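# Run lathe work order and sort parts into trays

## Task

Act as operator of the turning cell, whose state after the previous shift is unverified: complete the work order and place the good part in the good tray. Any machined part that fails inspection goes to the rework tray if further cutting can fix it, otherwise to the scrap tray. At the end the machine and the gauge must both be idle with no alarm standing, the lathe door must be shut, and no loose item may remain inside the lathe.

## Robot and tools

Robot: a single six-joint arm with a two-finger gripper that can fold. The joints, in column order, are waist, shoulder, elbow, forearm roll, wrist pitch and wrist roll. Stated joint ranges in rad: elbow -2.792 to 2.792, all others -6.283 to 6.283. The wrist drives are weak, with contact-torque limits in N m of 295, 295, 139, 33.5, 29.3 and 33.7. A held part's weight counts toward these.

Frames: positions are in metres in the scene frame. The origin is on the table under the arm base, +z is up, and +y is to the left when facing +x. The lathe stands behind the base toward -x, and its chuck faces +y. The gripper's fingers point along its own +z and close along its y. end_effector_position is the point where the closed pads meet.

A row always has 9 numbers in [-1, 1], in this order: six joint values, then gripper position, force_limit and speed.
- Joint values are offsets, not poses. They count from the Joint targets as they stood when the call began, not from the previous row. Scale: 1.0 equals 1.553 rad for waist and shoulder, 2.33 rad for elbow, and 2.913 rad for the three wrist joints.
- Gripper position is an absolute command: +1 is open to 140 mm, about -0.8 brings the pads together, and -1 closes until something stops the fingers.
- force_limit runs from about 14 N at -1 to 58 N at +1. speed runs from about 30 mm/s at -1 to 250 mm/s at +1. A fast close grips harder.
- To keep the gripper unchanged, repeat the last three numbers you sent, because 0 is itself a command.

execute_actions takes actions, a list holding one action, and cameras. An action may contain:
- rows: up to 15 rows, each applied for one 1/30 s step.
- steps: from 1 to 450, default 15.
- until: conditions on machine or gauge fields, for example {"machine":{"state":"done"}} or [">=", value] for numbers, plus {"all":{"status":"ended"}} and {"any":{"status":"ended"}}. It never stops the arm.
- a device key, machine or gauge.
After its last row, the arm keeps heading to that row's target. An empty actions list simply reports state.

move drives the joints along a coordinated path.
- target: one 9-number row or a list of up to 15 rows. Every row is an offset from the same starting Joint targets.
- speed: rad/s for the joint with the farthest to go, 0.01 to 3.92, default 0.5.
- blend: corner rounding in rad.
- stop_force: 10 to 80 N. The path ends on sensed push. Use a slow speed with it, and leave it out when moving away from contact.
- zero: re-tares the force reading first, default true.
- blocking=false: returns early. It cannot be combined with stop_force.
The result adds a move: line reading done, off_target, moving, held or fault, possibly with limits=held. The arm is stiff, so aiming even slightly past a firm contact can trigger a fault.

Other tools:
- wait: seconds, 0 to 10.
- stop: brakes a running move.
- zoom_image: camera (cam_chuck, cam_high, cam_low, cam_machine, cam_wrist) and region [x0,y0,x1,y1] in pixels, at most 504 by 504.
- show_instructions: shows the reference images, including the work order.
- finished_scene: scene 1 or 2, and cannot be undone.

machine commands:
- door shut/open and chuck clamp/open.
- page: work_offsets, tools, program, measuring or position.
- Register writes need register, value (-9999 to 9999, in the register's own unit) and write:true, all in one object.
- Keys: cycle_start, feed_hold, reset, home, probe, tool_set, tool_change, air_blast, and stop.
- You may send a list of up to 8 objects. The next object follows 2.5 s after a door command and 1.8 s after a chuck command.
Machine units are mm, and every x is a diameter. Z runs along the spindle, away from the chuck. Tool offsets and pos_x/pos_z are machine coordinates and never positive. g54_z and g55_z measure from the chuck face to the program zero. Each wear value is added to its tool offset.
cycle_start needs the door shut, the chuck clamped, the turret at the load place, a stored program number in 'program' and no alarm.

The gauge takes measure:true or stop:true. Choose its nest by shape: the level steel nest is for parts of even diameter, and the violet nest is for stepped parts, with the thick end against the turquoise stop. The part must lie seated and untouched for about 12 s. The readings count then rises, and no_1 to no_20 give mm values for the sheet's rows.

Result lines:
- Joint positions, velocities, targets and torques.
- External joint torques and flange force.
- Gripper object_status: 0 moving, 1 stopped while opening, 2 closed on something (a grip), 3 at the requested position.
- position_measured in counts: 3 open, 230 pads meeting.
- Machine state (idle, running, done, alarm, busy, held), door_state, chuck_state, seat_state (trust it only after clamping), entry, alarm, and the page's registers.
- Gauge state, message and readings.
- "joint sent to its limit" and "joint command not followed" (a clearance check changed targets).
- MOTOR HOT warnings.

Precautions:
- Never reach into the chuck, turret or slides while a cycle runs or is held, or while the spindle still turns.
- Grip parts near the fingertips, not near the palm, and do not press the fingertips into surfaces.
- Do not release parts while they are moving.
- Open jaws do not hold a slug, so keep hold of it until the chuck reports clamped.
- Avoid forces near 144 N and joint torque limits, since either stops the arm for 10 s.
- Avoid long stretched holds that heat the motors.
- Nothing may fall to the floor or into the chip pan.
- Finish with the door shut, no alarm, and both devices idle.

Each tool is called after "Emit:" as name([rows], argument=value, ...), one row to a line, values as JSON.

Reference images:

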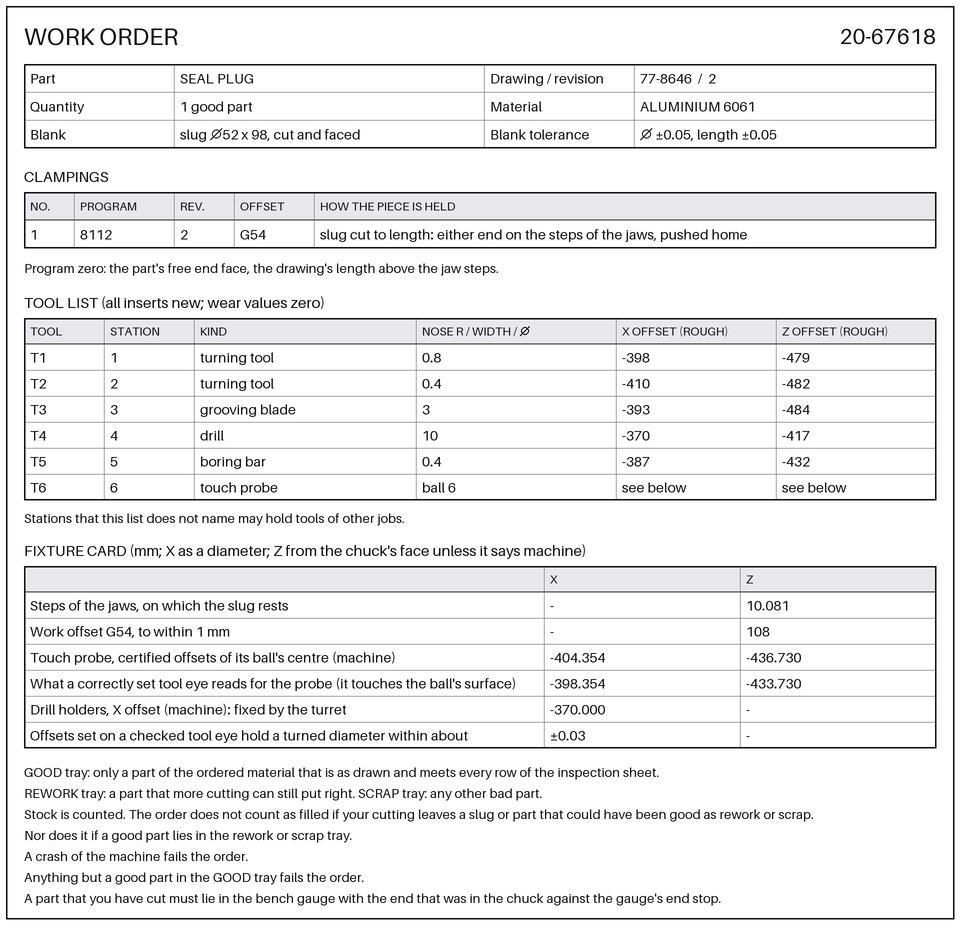

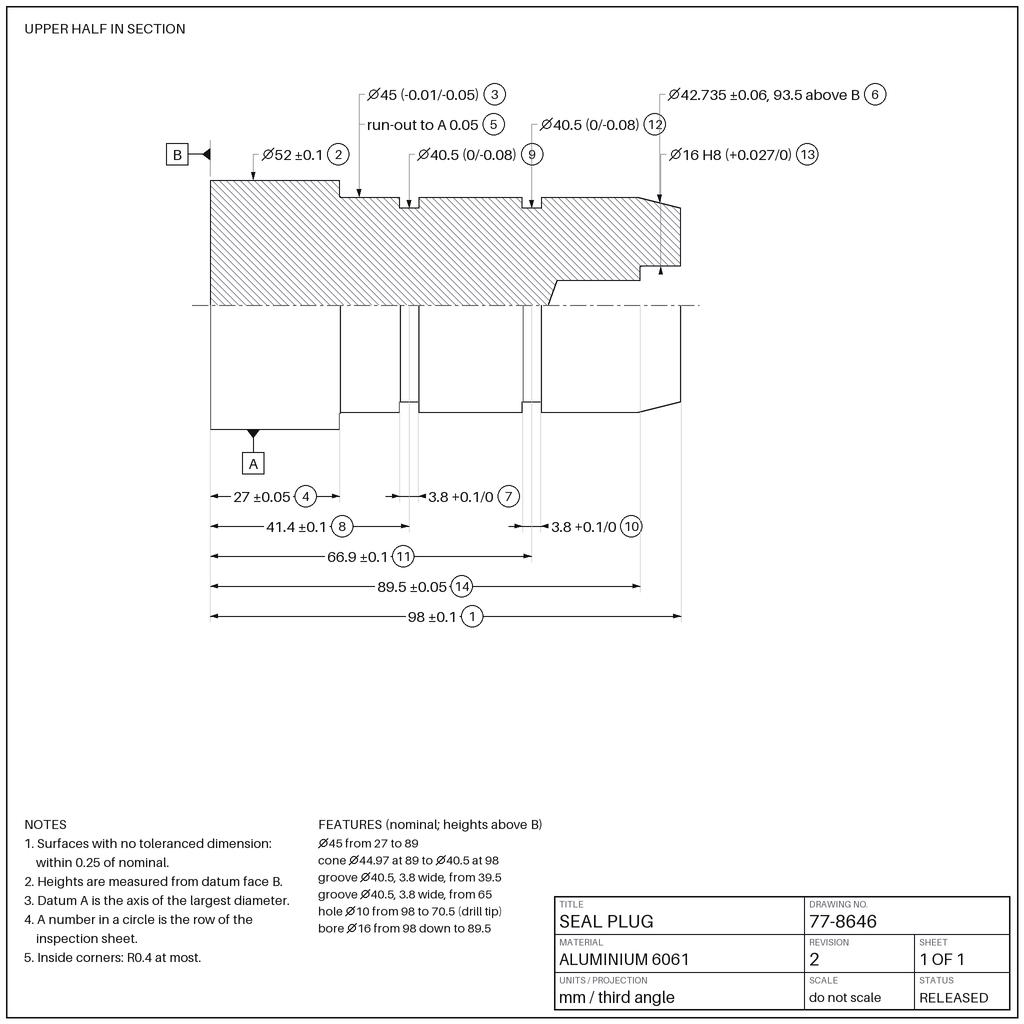

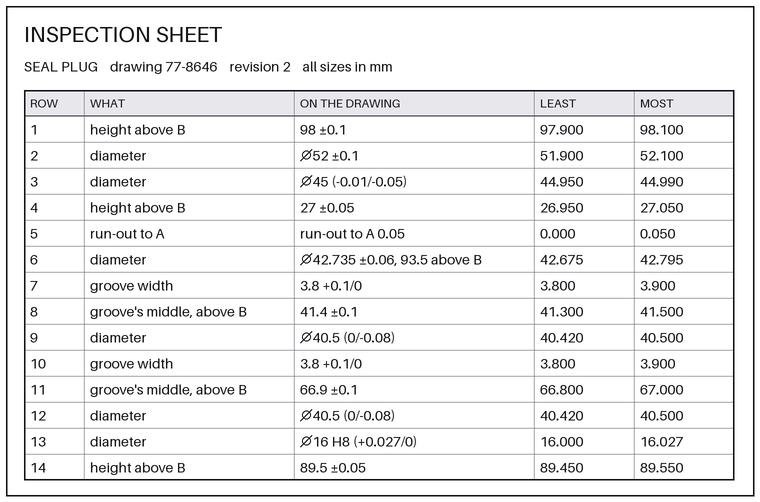

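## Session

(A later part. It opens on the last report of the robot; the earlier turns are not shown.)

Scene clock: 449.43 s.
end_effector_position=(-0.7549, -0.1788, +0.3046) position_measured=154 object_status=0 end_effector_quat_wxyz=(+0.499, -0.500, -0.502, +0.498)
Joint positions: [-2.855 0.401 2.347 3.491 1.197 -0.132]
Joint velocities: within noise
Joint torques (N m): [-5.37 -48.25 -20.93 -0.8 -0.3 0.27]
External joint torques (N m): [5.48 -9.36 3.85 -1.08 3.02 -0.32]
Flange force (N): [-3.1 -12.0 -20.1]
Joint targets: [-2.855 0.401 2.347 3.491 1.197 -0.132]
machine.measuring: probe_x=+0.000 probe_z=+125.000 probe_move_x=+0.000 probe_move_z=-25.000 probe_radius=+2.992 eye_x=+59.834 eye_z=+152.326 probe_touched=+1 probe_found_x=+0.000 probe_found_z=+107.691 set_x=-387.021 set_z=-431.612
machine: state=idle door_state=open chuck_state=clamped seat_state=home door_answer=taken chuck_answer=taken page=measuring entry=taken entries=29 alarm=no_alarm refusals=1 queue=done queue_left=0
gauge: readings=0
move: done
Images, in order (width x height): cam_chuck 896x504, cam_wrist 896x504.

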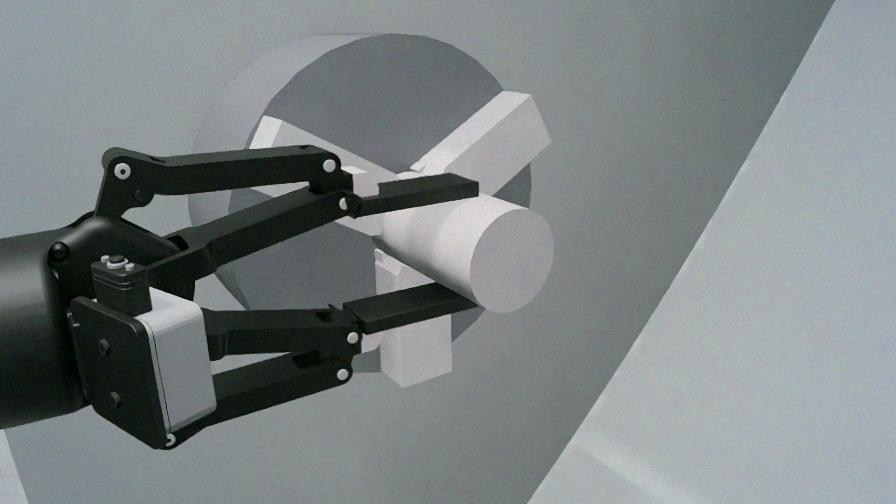

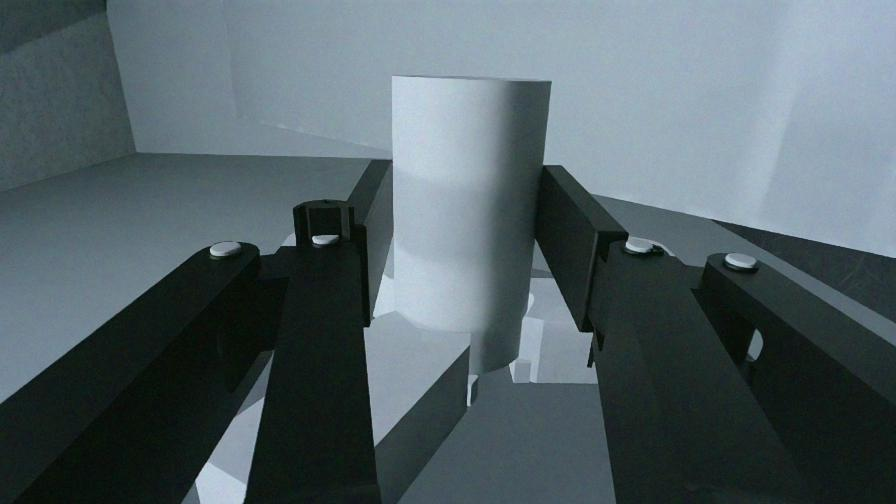

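Emit:
execute_actions([
  {"machine":{"chuck":"open"},"steps":90,"until":{"machine":{"chuck_state":"open"}}},
], cameras=[])

Emit:
move([
  [-0.0451,-0.0075,0.0090,-0.0264,0.0008,0.0106,-1,0.2,-1],
  [-0.1246,-0.0155,0.0206,-0.0721,0.0025,0.0280,-1,0.2,-1],
  [-0.2707,-0.0745,0.0772,-0.1550,0.0157,0.0566,-1,0.2,-1],
  [-0.2086,-0.9994,-0.0343,-0.1198,-0.9200,0.0453,-1,0.2,-1],
], speed=[0.1,0.1,0.25,0.6], blend=[0.02,0.02,0.05,0], cameras=["cam_high","cam_wrist"])

Scene clock: 455.63 s.
end_effector_position=(-0.7549, -0.1788, +0.3046) position_measured=154 object_status=2 end_effector_quat_wxyz=(+0.499, -0.501, -0.502, +0.498)
Joint positions: [-2.855 0.401 2.347 3.491 1.197 -0.132]
Joint velocities: within noise
Joint torques (N m): [-0.44 -60.76 -19.39 -1.95 4.86 0.17]
External joint torques (N m): [0.43 3.43 2.42 0.09 -2.14 -0.22]
Flange force (N): [-0.9 2.8 0.3]
Joint targets: [-2.855 0.401 2.347 3.491 1.197 -0.132]
Tool commands: gripper/position=-1.0 gripper/force_limit=+0.2 gripper/speed=-1.0
machine.measuring: probe_x=+0.000 probe_z=+125.000 probe_move_x=+0.000 probe_move_z=-25.000 probe_radius=+2.992 eye_x=+59.834 eye_z=+152.326 probe_touched=+1 probe_found_x=+0.000 probe_found_z=+107.691 set_x=-387.021 set_z=-431.612
machine: state=idle door_state=open chuck_state=open seat_state=open door_answer=taken chuck_answer=taken page=measuring entry=taken entries=29 alarm=no_alarm refusals=1 queue=running queue_left=0
gauge: readings=0
No camera images: "cameras" was empty.

Scene clock: 463.60 s.
end_effector_position=(-0.1087, -0.0354, +0.4666) position_measured=154 object_status=2 end_effector_quat_wxyz=(-0.189, +0.681, +0.682, -0.188)
Joint positions: [-3.179 -1.152 2.267 3.142 -1.483 0]
Joint velocities: within noise
Joint torques (N m): [0.12 53.98 -42.55 -3.84 2.65 0.19]
External joint torques (N m): [0.19 1.08 3.76 -0.05 -1.24 -0.22]
Flange force (N): [0.0 0.0 0.0]
Joint targets: [-3.179 -1.152 2.267 3.142 -1.483 0.000]
machine.measuring: probe_x=+0.000 probe_z=+125.000 probe_move_x=+0.000 probe_move_z=-25.000 probe_radius=+2.992 eye_x=+59.834 eye_z=+152.326 probe_touched=+1 probe_found_x=+0.000 probe_found_z=+107.691 set_x=-387.021 set_z=-431.612
machine: state=idle door_state=open chuck_state=open seat_state=open door_answer=taken chuck_answer=taken page=measuring entry=taken entries=29 alarm=no_alarm refusals=1 queue=done queue_left=0
gauge: readings=0
move: done
Images, in order (width x height): cam_high 896x504, cam_wrist 896x504.

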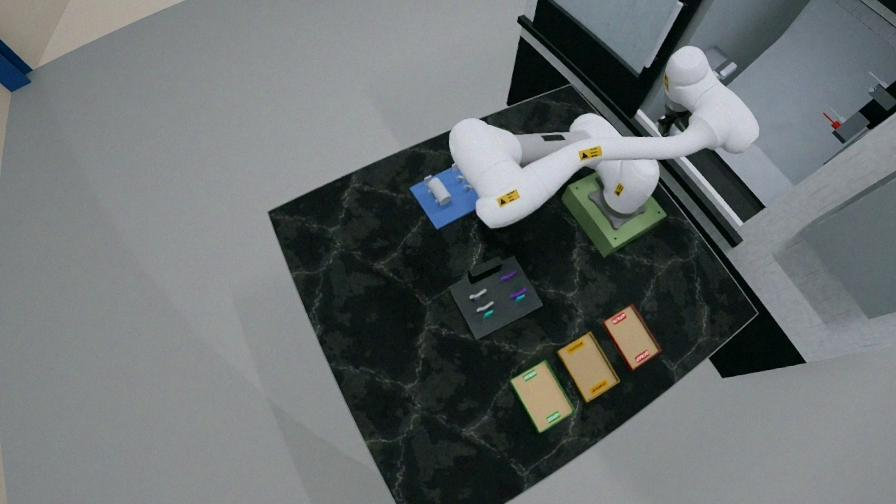

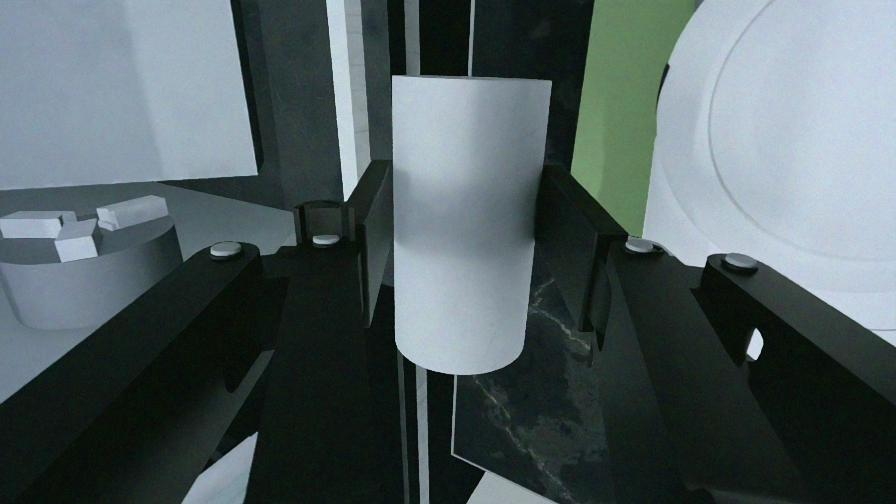

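Emit:
move(target=[0.8236,0.2904,-0.0288,0,-0.0058,-0.1373,-1,0.2,-1], speed=0.7, cameras=[])

Scene clock: 492.07 s.
end_effector_position=(-0.0270, -0.2070, +0.4377) position_measured=154 object_status=2 end_effector_quat_wxyz=(-0.022, -0.054, +0.996, -0.066)
Joint positions: [-1.9 -0.701 2.2 3.142 -1.5 -0.4]
Joint velocities: within noise
Joint torques (N m): [-0.57 23.1 -45.39 -4.2 0.79 0.2]
External joint torques (N m): [0.6 1.07 3.47 -0.09 -0.39 -0.21]
Flange force (N): [0.0 0.0 0.0]
Joint targets: [-1.900 -0.701 2.200 3.142 -1.500 -0.400]
machine.measuring: probe_x=+0.000 probe_z=+125.000 probe_move_x=+0.000 probe_move_z=-25.000 probe_radius=+2.992 eye_x=+59.834 eye_z=+152.326 probe_touched=+1 probe_found_x=+0.000 probe_found_z=+107.691 set_x=-387.021 set_z=-431.612
machine: state=idle door_state=open chuck_state=open seat_state=open door_answer=taken chuck_answer=taken page=measuring entry=taken entries=29 alarm=no_alarm refusals=1 queue=done queue_left=0
gauge: readings=0
move: done
No camera images: "cameras" was empty.

Emit:
move(target=[0.7062,0.5937,-0.1430,0,0.1531,-0.1257,-1,0.2,-1], speed=0.6)

Scene clock: 496.57 s.
end_effector_position=(+0.4721, -0.4061, +0.2501) position_measured=154 object_status=2 end_effector_quat_wxyz=(-0.002, +0.708, -0.707, +0.000)
Joint positions: [-0.803 0.221 1.867 3.142 -1.054 -0.766]
Joint velocities: within noise
Joint torques (N m): [-1.49 -60.63 -38.51 -3.65 0.09 0.27]
External joint torques (N m): [1.6 2.13 2.23 -0.1 -0.06 -0.27]
Flange force (N): [-2.2 -0.7 3.9]
Joint targets: [-0.803 0.221 1.867 3.142 -1.054 -0.766]
machine.measuring: probe_x=+0.000 probe_z=+125.000 probe_move_x=+0.000 probe_move_z=-25.000 probe_radius=+2.992 eye_x=+59.834 eye_z=+152.326 probe_touched=+1 probe_found_x=+0.000 probe_found_z=+107.691 set_x=-387.021 set_z=-431.612
machine: state=idle door_state=open chuck_state=open seat_state=open door_answer=taken chuck_answer=taken page=measuring entry=taken entries=29 alarm=no_alarm refusals=1 queue=done queue_left=0
gauge: readings=0
move: done

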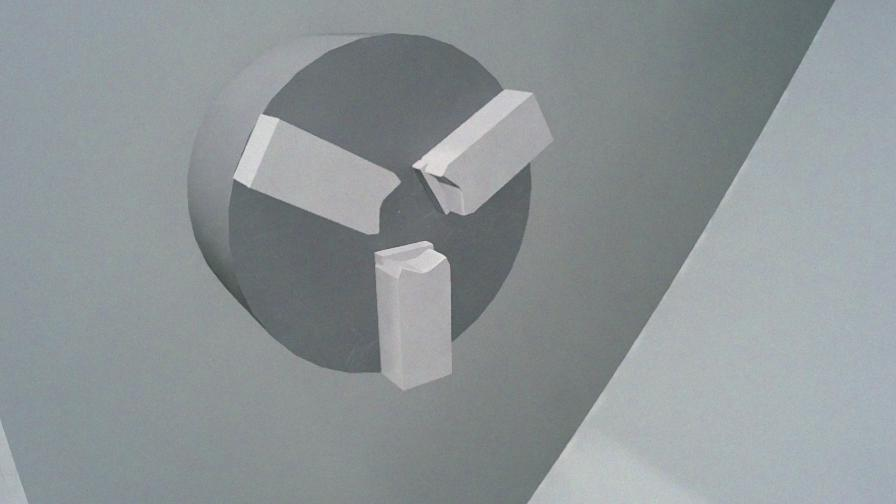

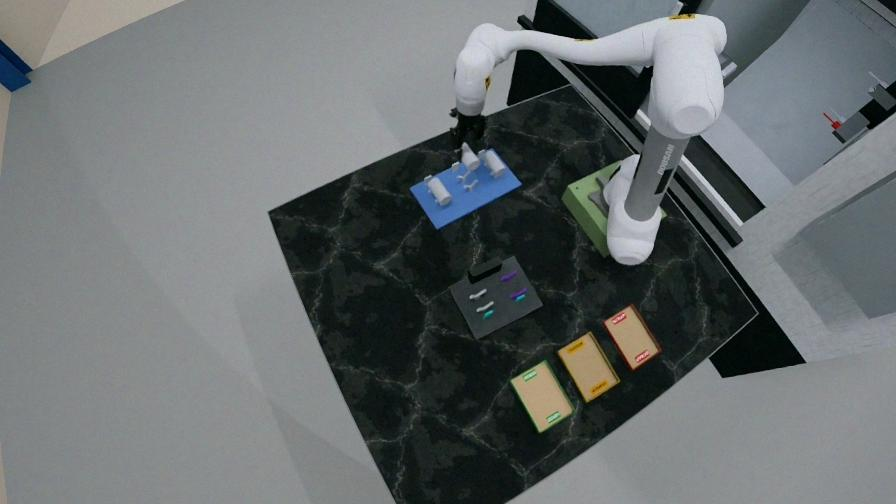

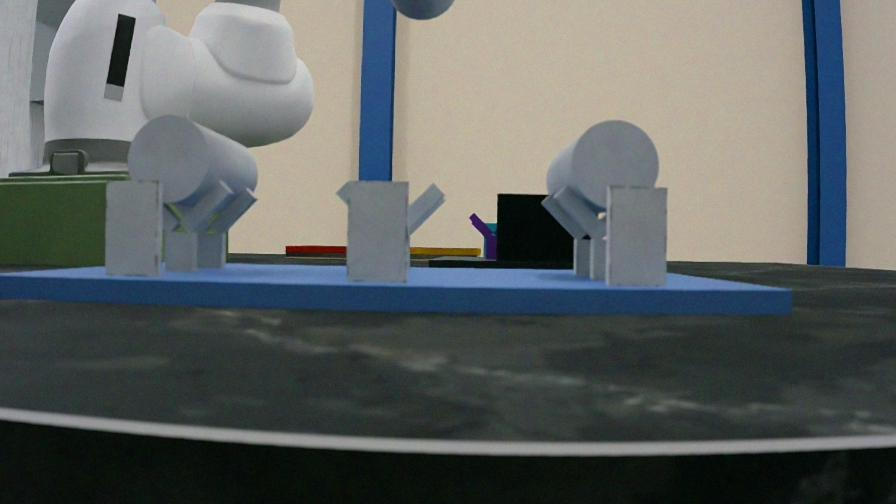

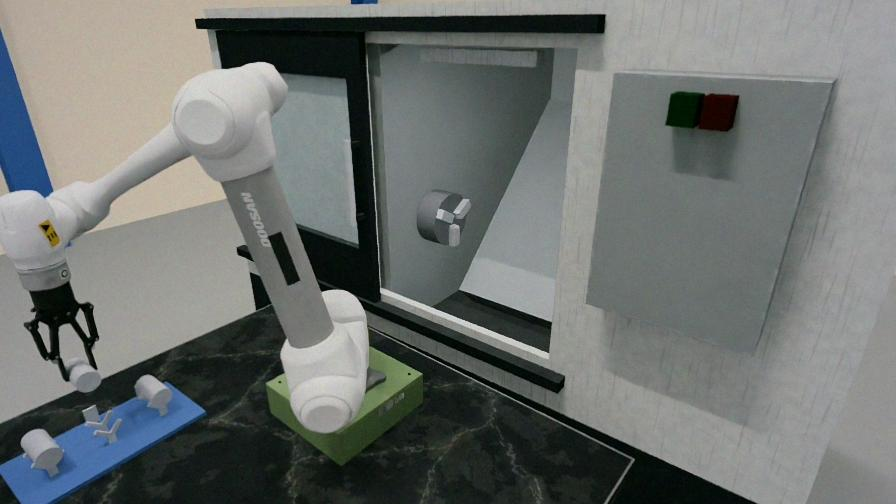

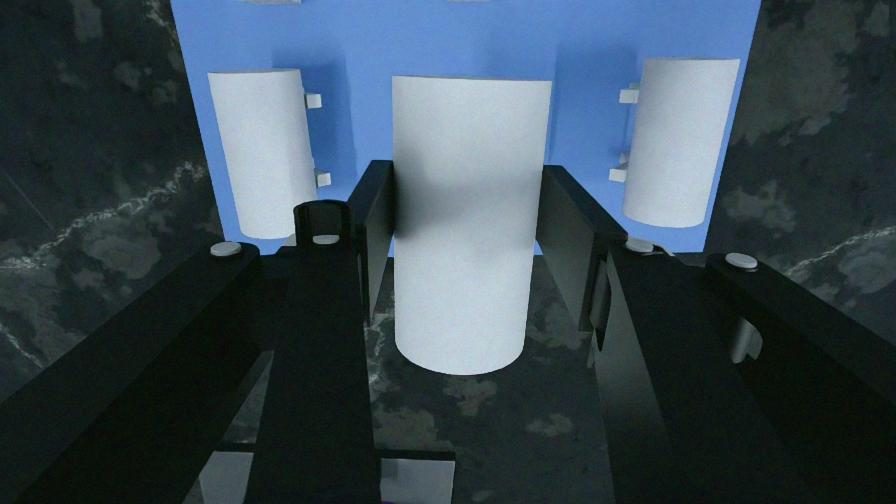

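Emit:
move(target=[-0.0015,0.0606,0.0390,0,0.0635,-0.0111,-1,0.2,-1], speed=0.15, cameras=["cam_low","cam_wrist"])

Scene clock: 519.87 s.
end_effector_position=(+0.4694, -0.4049, +0.1499) position_measured=154 object_status=2 end_effector_quat_wxyz=(-0.002, +0.718, -0.696, +0.000)
Joint positions: [-0.805 0.316 1.957 3.142 -0.869 -0.798]
Joint velocities: within noise
Joint torques (N m): [-0.02 -65.4 -33.67 -3.12 0.12 0.23]
External joint torques (N m): [0.35 2.15 1.92 -0.15 -0.1 -0.23]
Flange force (N): [-0.7 0.4 3.6]
Joint targets: [-0.805 0.316 1.957 3.142 -0.869 -0.798]
machine.measuring: probe_x=+0.000 probe_z=+125.000 probe_move_x=+0.000 probe_move_z=-25.000 probe_radius=+2.992 eye_x=+59.834 eye_z=+152.326 probe_touched=+1 probe_found_x=+0.000 probe_found_z=+107.691 set_x=-387.021 set_z=-431.612
machine: state=idle door_state=open chuck_state=open seat_state=open door_answer=taken chuck_answer=taken page=measuring entry=taken entries=29 alarm=no_alarm refusals=1 queue=done queue_left=0
gauge: readings=0
move: done
Images, in order (width x height): cam_low 896x504, cam_wrist 896x504.

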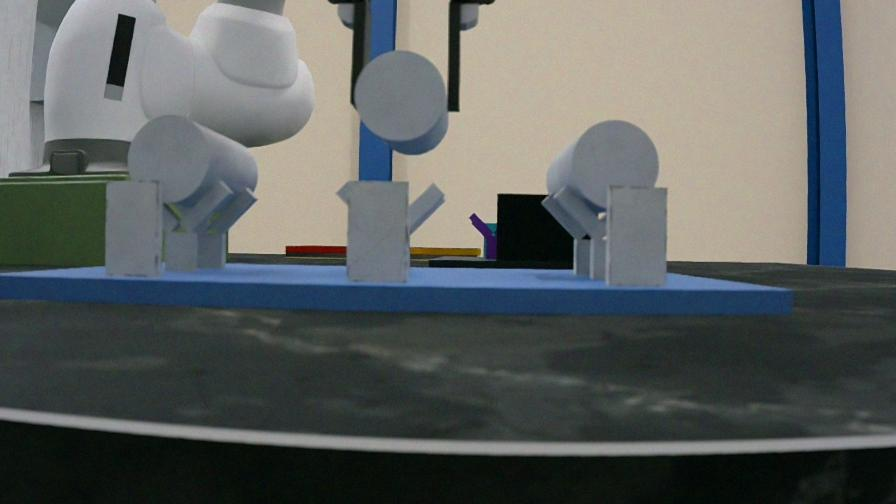

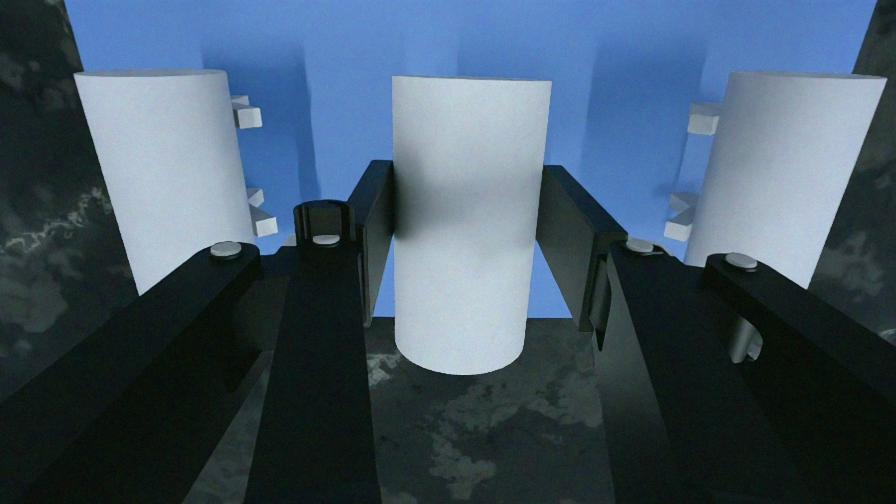

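Emit:
move(target=[-0.0046,0.0114,0.0094,0,0.0136,-0.0025,-1,0.2,-1], speed=0.1, cameras=["cam_low","cam_wrist"])

Emit:
zoom_image(camera="cam_low", region=[100, 60, 700, 300])

Scene clock: 540.23 s.
end_effector_position=(+0.4635, -0.4052, +0.1297) position_measured=154 object_status=2 end_effector_quat_wxyz=(-0.002, +0.718, -0.696, +0.000)
Joint positions: [-0.812 0.333 1.979 3.142 -0.83 -0.806]
Joint velocities: within noise
Joint torques (N m): [-0.19 -66.36 -32.7 -3 0.11 0.22]
External joint torques (N m): [0.55 2.72 2.1 -0.15 -0.08 -0.22]
Flange force (N): [-0.7 0.0 4.5]
Joint targets: [-0.812 0.333 1.979 3.142 -0.830 -0.806]
machine.measuring: probe_x=+0.000 probe_z=+125.000 probe_move_x=+0.000 probe_move_z=-25.000 probe_radius=+2.992 eye_x=+59.834 eye_z=+152.326 probe_touched=+1 probe_found_x=+0.000 probe_found_z=+107.691 set_x=-387.021 set_z=-431.612
machine: state=idle door_state=open chuck_state=open seat_state=open door_answer=taken chuck_answer=taken page=measuring entry=taken entries=29 alarm=no_alarm refusals=1 queue=done queue_left=0
gauge: readings=0
move: done
Images, in order (width x height): cam_low 896x504, cam_wrist 896x504.

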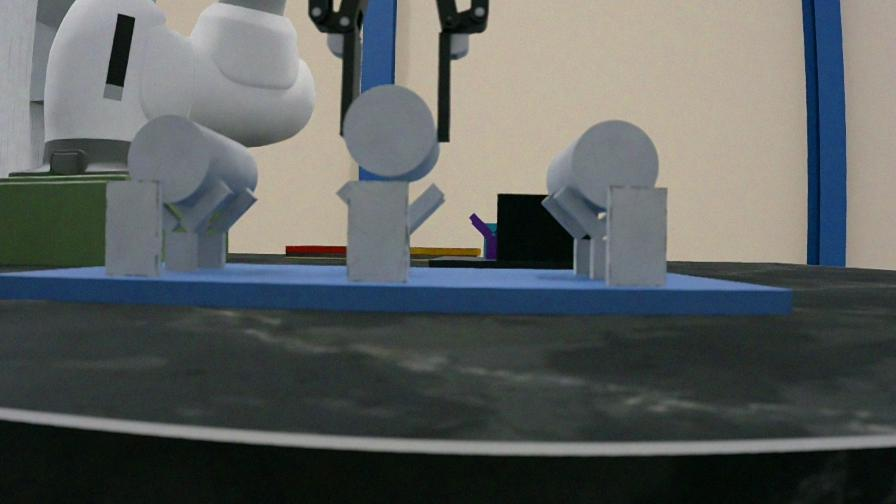

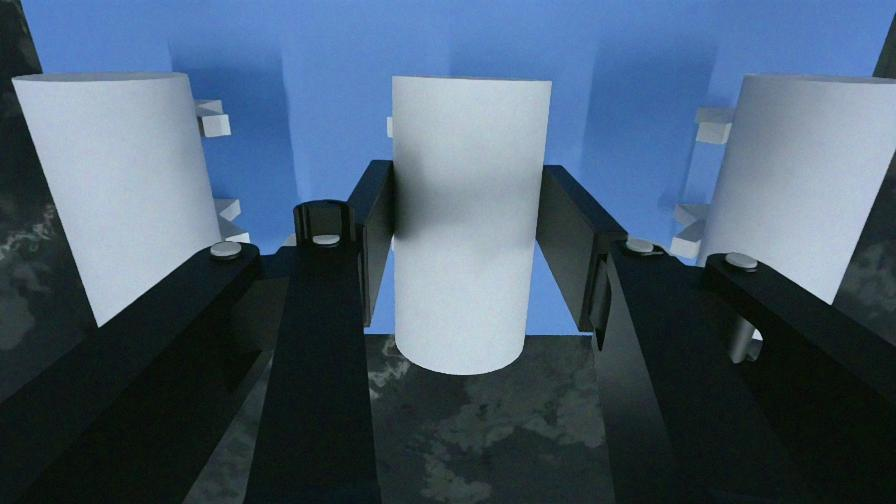

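Region (100, 60, 700, 300) is 600x240 pixels. A region can be at most 504 by 504 pixels.

Emit:
move(target=[0.0007,0.0198,0.0061,0,0.0154,0.0004,-1,0.2,-1], speed=0.012, stop_force=10, cameras=["cam_low","cam_wrist"])

Scene clock: 546.97 s.
end_effector_position=(+0.4642, -0.4052, +0.1134) position_measured=154 object_status=2 end_effector_quat_wxyz=(-0.002, +0.718, -0.696, +0.000)
Joint positions: [-0.812 0.354 1.989 3.142 -0.8 -0.805]
Joint velocities: within noise
Joint torques (N m): [-0.75 -56.97 -28.48 -3.19 2.08 0.24]
External joint torques (N m): [1.13 -8.36 -1.44 0.11 -2.05 -0.24]
Flange force (N): [-5.4 3.6 -14.9]
Joint targets: [-0.812 0.354 1.989 3.142 -0.800 -0.805]
machine.measuring: probe_x=+0.000 probe_z=+125.000 probe_move_x=+0.000 probe_move_z=-25.000 probe_radius=+2.992 eye_x=+59.834 eye_z=+152.326 probe_touched=+1 probe_found_x=+0.000 probe_found_z=+107.691 set_x=-387.021 set_z=-431.612
machine: state=idle door_state=open chuck_state=open seat_state=open door_answer=taken chuck_answer=taken page=measuring entry=taken entries=29 alarm=no_alarm refusals=1 queue=done queue_left=0
gauge: readings=0
move: contact; the wrist pitch is farthest, 0.015 rad from its target
Images, in order (width x height): cam_low 896x504, cam_wrist 896x504.

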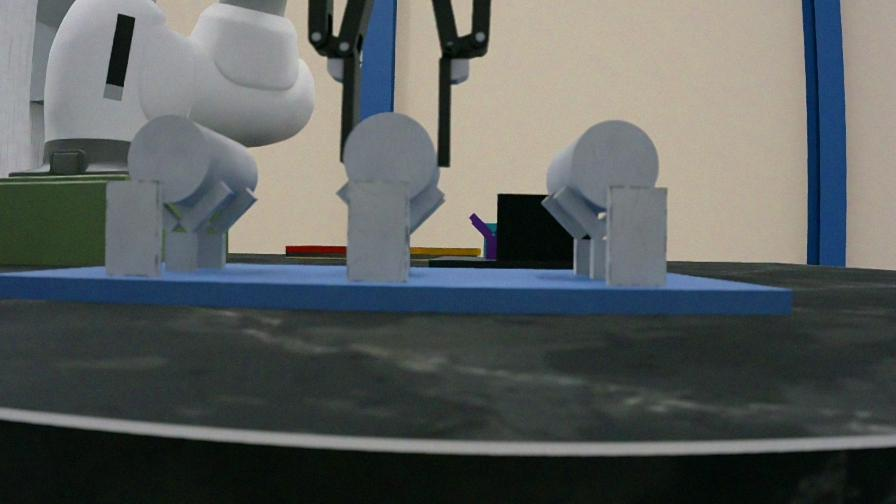

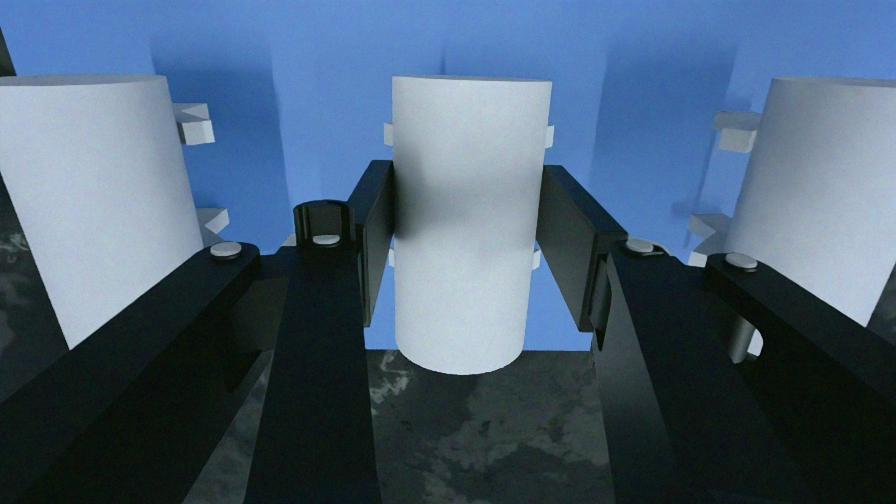

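Emit:
execute_actions([
  {"rows":[[0,0,0,0,0,0,0.1,0.2,-1]],"steps":60},
], cameras=["cam_low","cam_wrist"])

Scene clock: 551.67 s.
end_effector_position=(+0.4642, -0.4052, +0.1134) position_measured=117 object_status=3 end_effector_quat_wxyz=(-0.002, +0.718, -0.696, +0.000)
Joint positions: [-0.812 0.354 1.989 3.142 -0.8 -0.805]
Joint velocities: within noise
Joint torques (N m): [-0.23 -64.25 -29.48 -3.01 0.17 0.3]
External joint torques (N m): [0.72 -1.01 -0.53 -0.07 -0.13 -0.3]
Flange force (N): [-0.6 -0.4 -1.8]
Joint targets: [-0.812 0.354 1.989 3.142 -0.800 -0.805]
machine.measuring: probe_x=+0.000 probe_z=+125.000 probe_move_x=+0.000 probe_move_z=-25.000 probe_radius=+2.992 eye_x=+59.834 eye_z=+152.326 probe_touched=+1 probe_found_x=+0.000 probe_found_z=+107.691 set_x=-387.021 set_z=-431.612
machine: state=idle door_state=open chuck_state=open seat_state=open door_answer=taken chuck_answer=taken page=measuring entry=taken entries=29 alarm=no_alarm refusals=1 queue=done queue_left=0
gauge: readings=0
Images, in order (width x height): cam_low 896x504, cam_wrist 896x504.

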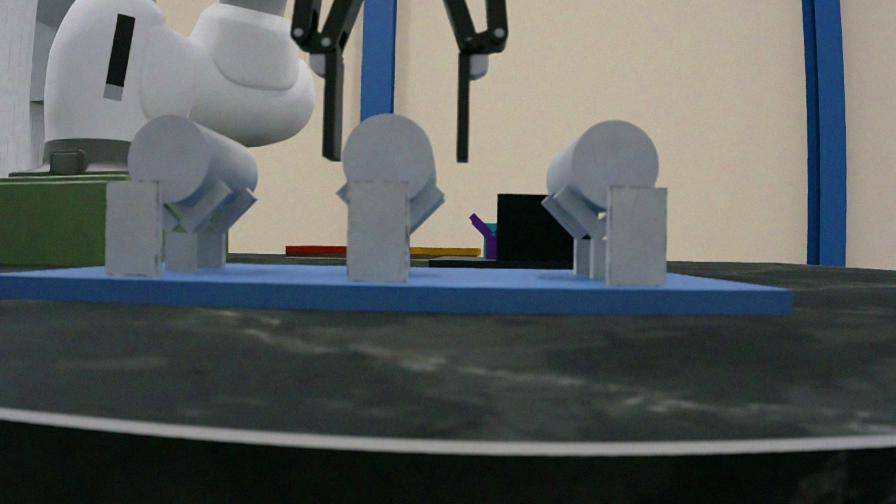

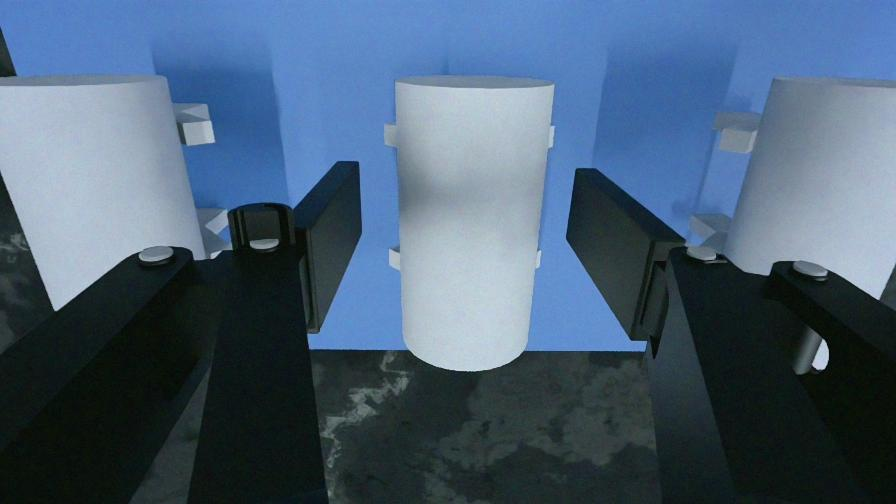

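Emit:
move([
  [0,-0.0558,-0.0239,0,-0.0483,0,0.1,0.2,-1],
  [-0.1091,-0.1336,0.0427,0,-0.0366,-0.0582,0.1,0.2,-1],
], speed=[0.15,0.2], blend=[0.02,0], cameras=["cam_low","cam_wrist"])

Scene clock: 563.00 s.
end_effector_position=(+0.3395, -0.4096, +0.1902) position_measured=117 object_status=3 end_effector_quat_wxyz=(-0.002, +0.718, -0.696, +0.001)
Joint positions: [-0.981 0.146 2.088 3.142 -0.907 -0.974]
Joint velocities: within noise
Joint torques (N m): [0.56 -46.53 -32.65 -3.39 0.14 0.21]
External joint torques (N m): [-0.2 -1.46 -0.17 0.01 -0.11 -0.21]
Flange force (N): [-1.0 1.7 -2.0]
Joint targets: [-0.981 0.146 2.088 3.142 -0.907 -0.974]
machine.measuring: probe_x=+0.000 probe_z=+125.000 probe_move_x=+0.000 probe_move_z=-25.000 probe_radius=+2.992 eye_x=+59.834 eye_z=+152.326 probe_touched=+1 probe_found_x=+0.000 probe_found_z=+107.691 set_x=-387.021 set_z=-431.612
machine: state=idle door_state=open chuck_state=open seat_state=open door_answer=taken chuck_answer=taken page=measuring entry=taken entries=29 alarm=no_alarm refusals=1 queue=done queue_left=0
gauge: readings=0
move: done
Images, in order (width x height): cam_low 896x504, cam_wrist 896x504.

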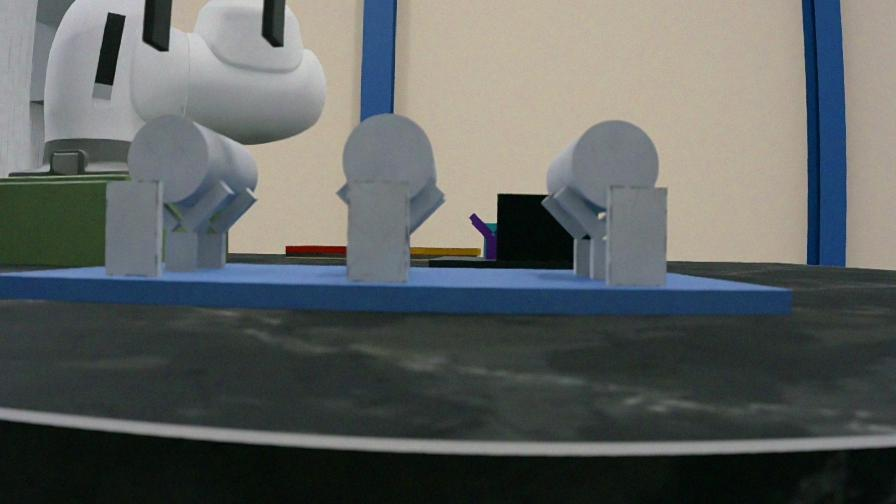

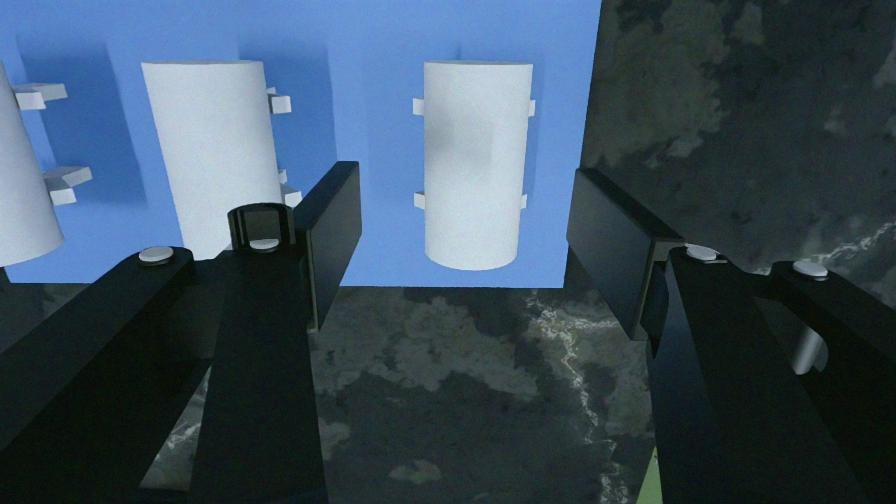

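Emit:
move([
  [-0.0039,0.0298,0.0158,0,0.0286,-0.0021,0.1,0.2,-1],
  [-0.0039,0.0604,0.0267,0,0.0535,-0.0021,0.1,0.2,-1],
  [-0.0039,0.0604,0.0267,0,0.0535,-0.0021,-1,0.2,-1],
], speed=[0.1,0.06,0.1], cameras=["cam_low","cam_wrist"])

Scene clock: 573.70 s.
end_effector_position=(+0.3359, -0.4099, +0.1148) position_measured=155 object_status=0 end_effector_quat_wxyz=(-0.002, +0.718, -0.696, +0.000)
Joint positions: [-0.987 0.24 2.15 3.141 -0.751 -0.981]
Joint velocities: within noise
Joint torques (N m): [25.57 -39.26 -48.8 10.84 17.83 0.19]
External joint torques (N m): [-25.3 -13.27 20.42 -13.76 -17.8 -0.19]
Flange force (N): [-9.5 67.9 -42.0]
Joint targets: [-0.987 0.240 2.150 3.142 -0.751 -0.981]
machine.measuring: probe_x=+0.000 probe_z=+125.000 probe_move_x=+0.000 probe_move_z=-25.000 probe_radius=+2.992 eye_x=+59.834 eye_z=+152.326 probe_touched=+1 probe_found_x=+0.000 probe_found_z=+107.691 set_x=-387.021 set_z=-431.612
machine: state=idle door_state=open chuck_state=open seat_state=open door_answer=taken chuck_answer=taken page=measuring entry=taken entries=29 alarm=no_alarm refusals=1 queue=done queue_left=0
gauge: readings=0
move: done
Images, in order (width x height): cam_low 896x504, cam_wrist 896x504.

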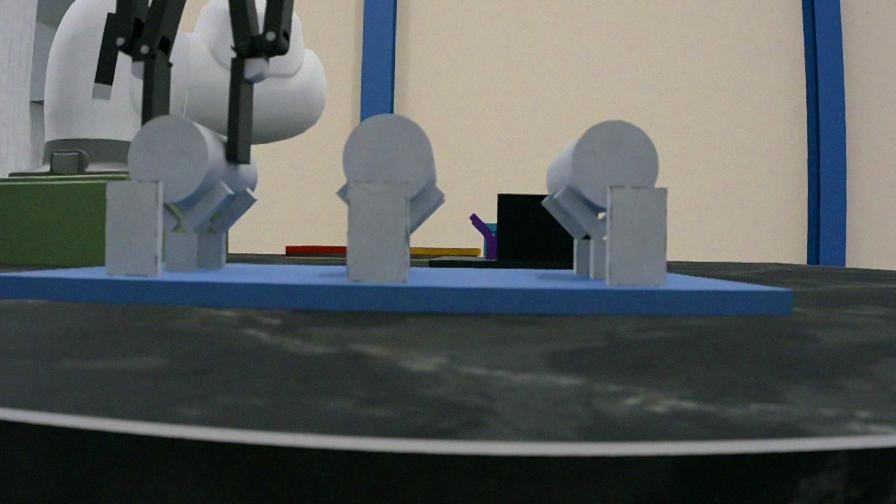

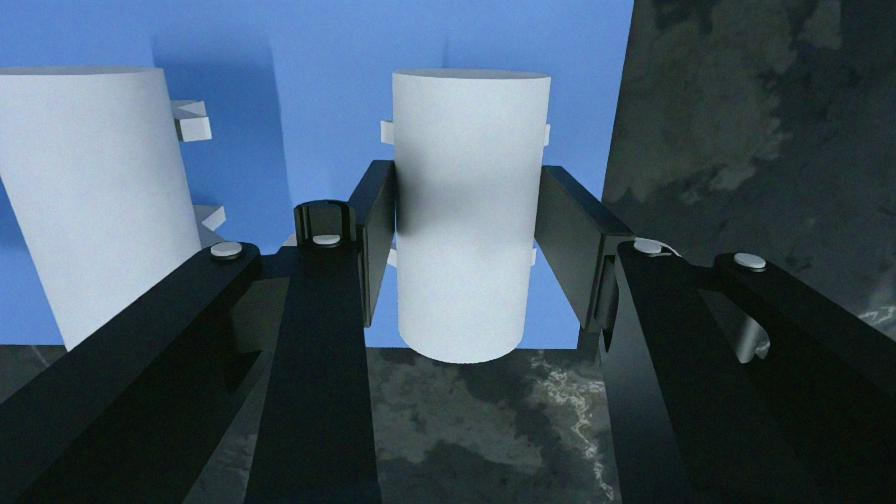

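Emit:
move([
  [0,0,0,0,0,0,0.1,0.2,-1],
  [-0.0012,-0.0006,0.0005,0,0.0001,-0.0006,0.1,0.2,-1],
  [-0.0012,-0.0006,0.0005,0,0.0001,-0.0006,-1,0.0,-1],
], speed=0.05, cameras=["cam_low","cam_wrist"])

Scene clock: 583.63 s.
end_effector_position=(+0.3348, -0.4100, +0.1148) position_measured=155 object_status=0 end_effector_quat_wxyz=(-0.002, +0.718, -0.696, +0.001)
Joint positions: [-0.989 0.239 2.152 3.141 -0.751 -0.982]
Joint velocities: within noise
Joint torques (N m): [11.03 -41.43 -40.52 3.39 11.98 0.15]
External joint torques (N m): [-10.83 -10.91 12.22 -6.31 -11.95 -0.15]
Flange force (N): [-12.8 35.9 -32.1]
Joint targets: [-0.989 0.239 2.152 3.142 -0.750 -0.982]
machine.measuring: probe_x=+0.000 probe_z=+125.000 probe_move_x=+0.000 probe_move_z=-25.000 probe_radius=+2.992 eye_x=+59.834 eye_z=+152.326 probe_touched=+1 probe_found_x=+0.000 probe_found_z=+107.691 set_x=-387.021 set_z=-431.612
machine: state=idle door_state=open chuck_state=open seat_state=open door_answer=taken chuck_answer=taken page=measuring entry=taken entries=29 alarm=no_alarm refusals=1 queue=done queue_left=0
gauge: readings=0
move: done
Images, in order (width x height): cam_low 896x504, cam_wrist 896x504.

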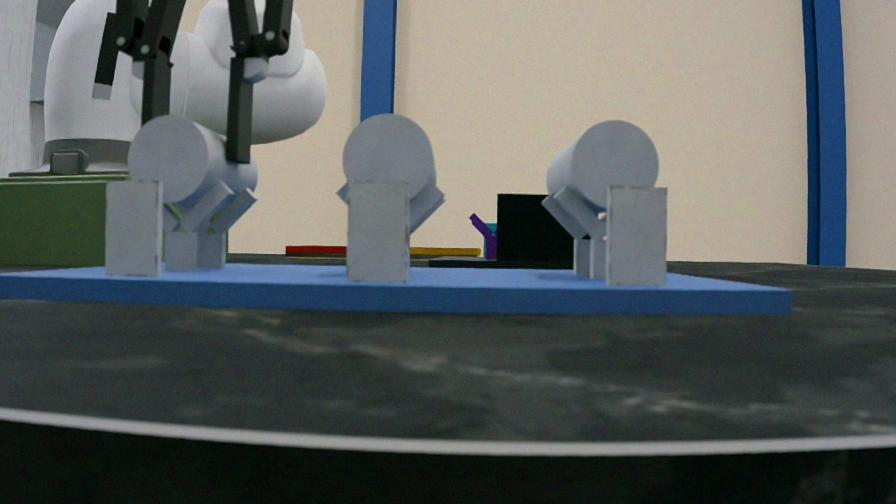

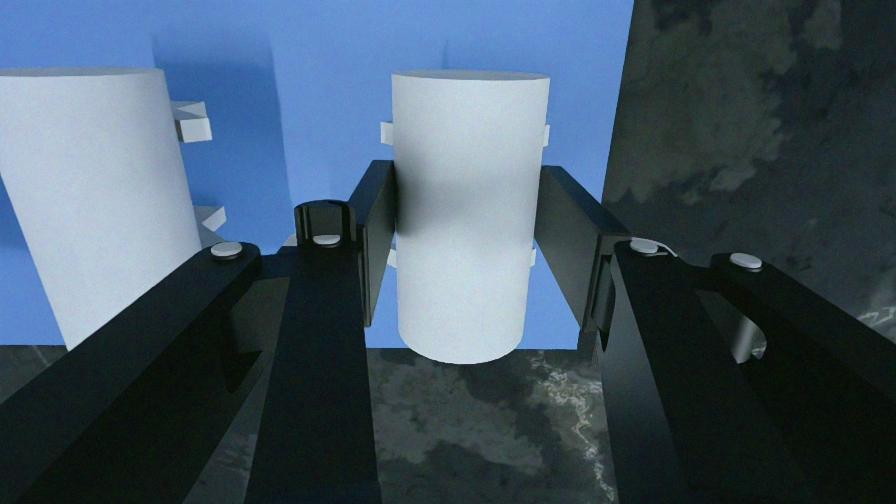

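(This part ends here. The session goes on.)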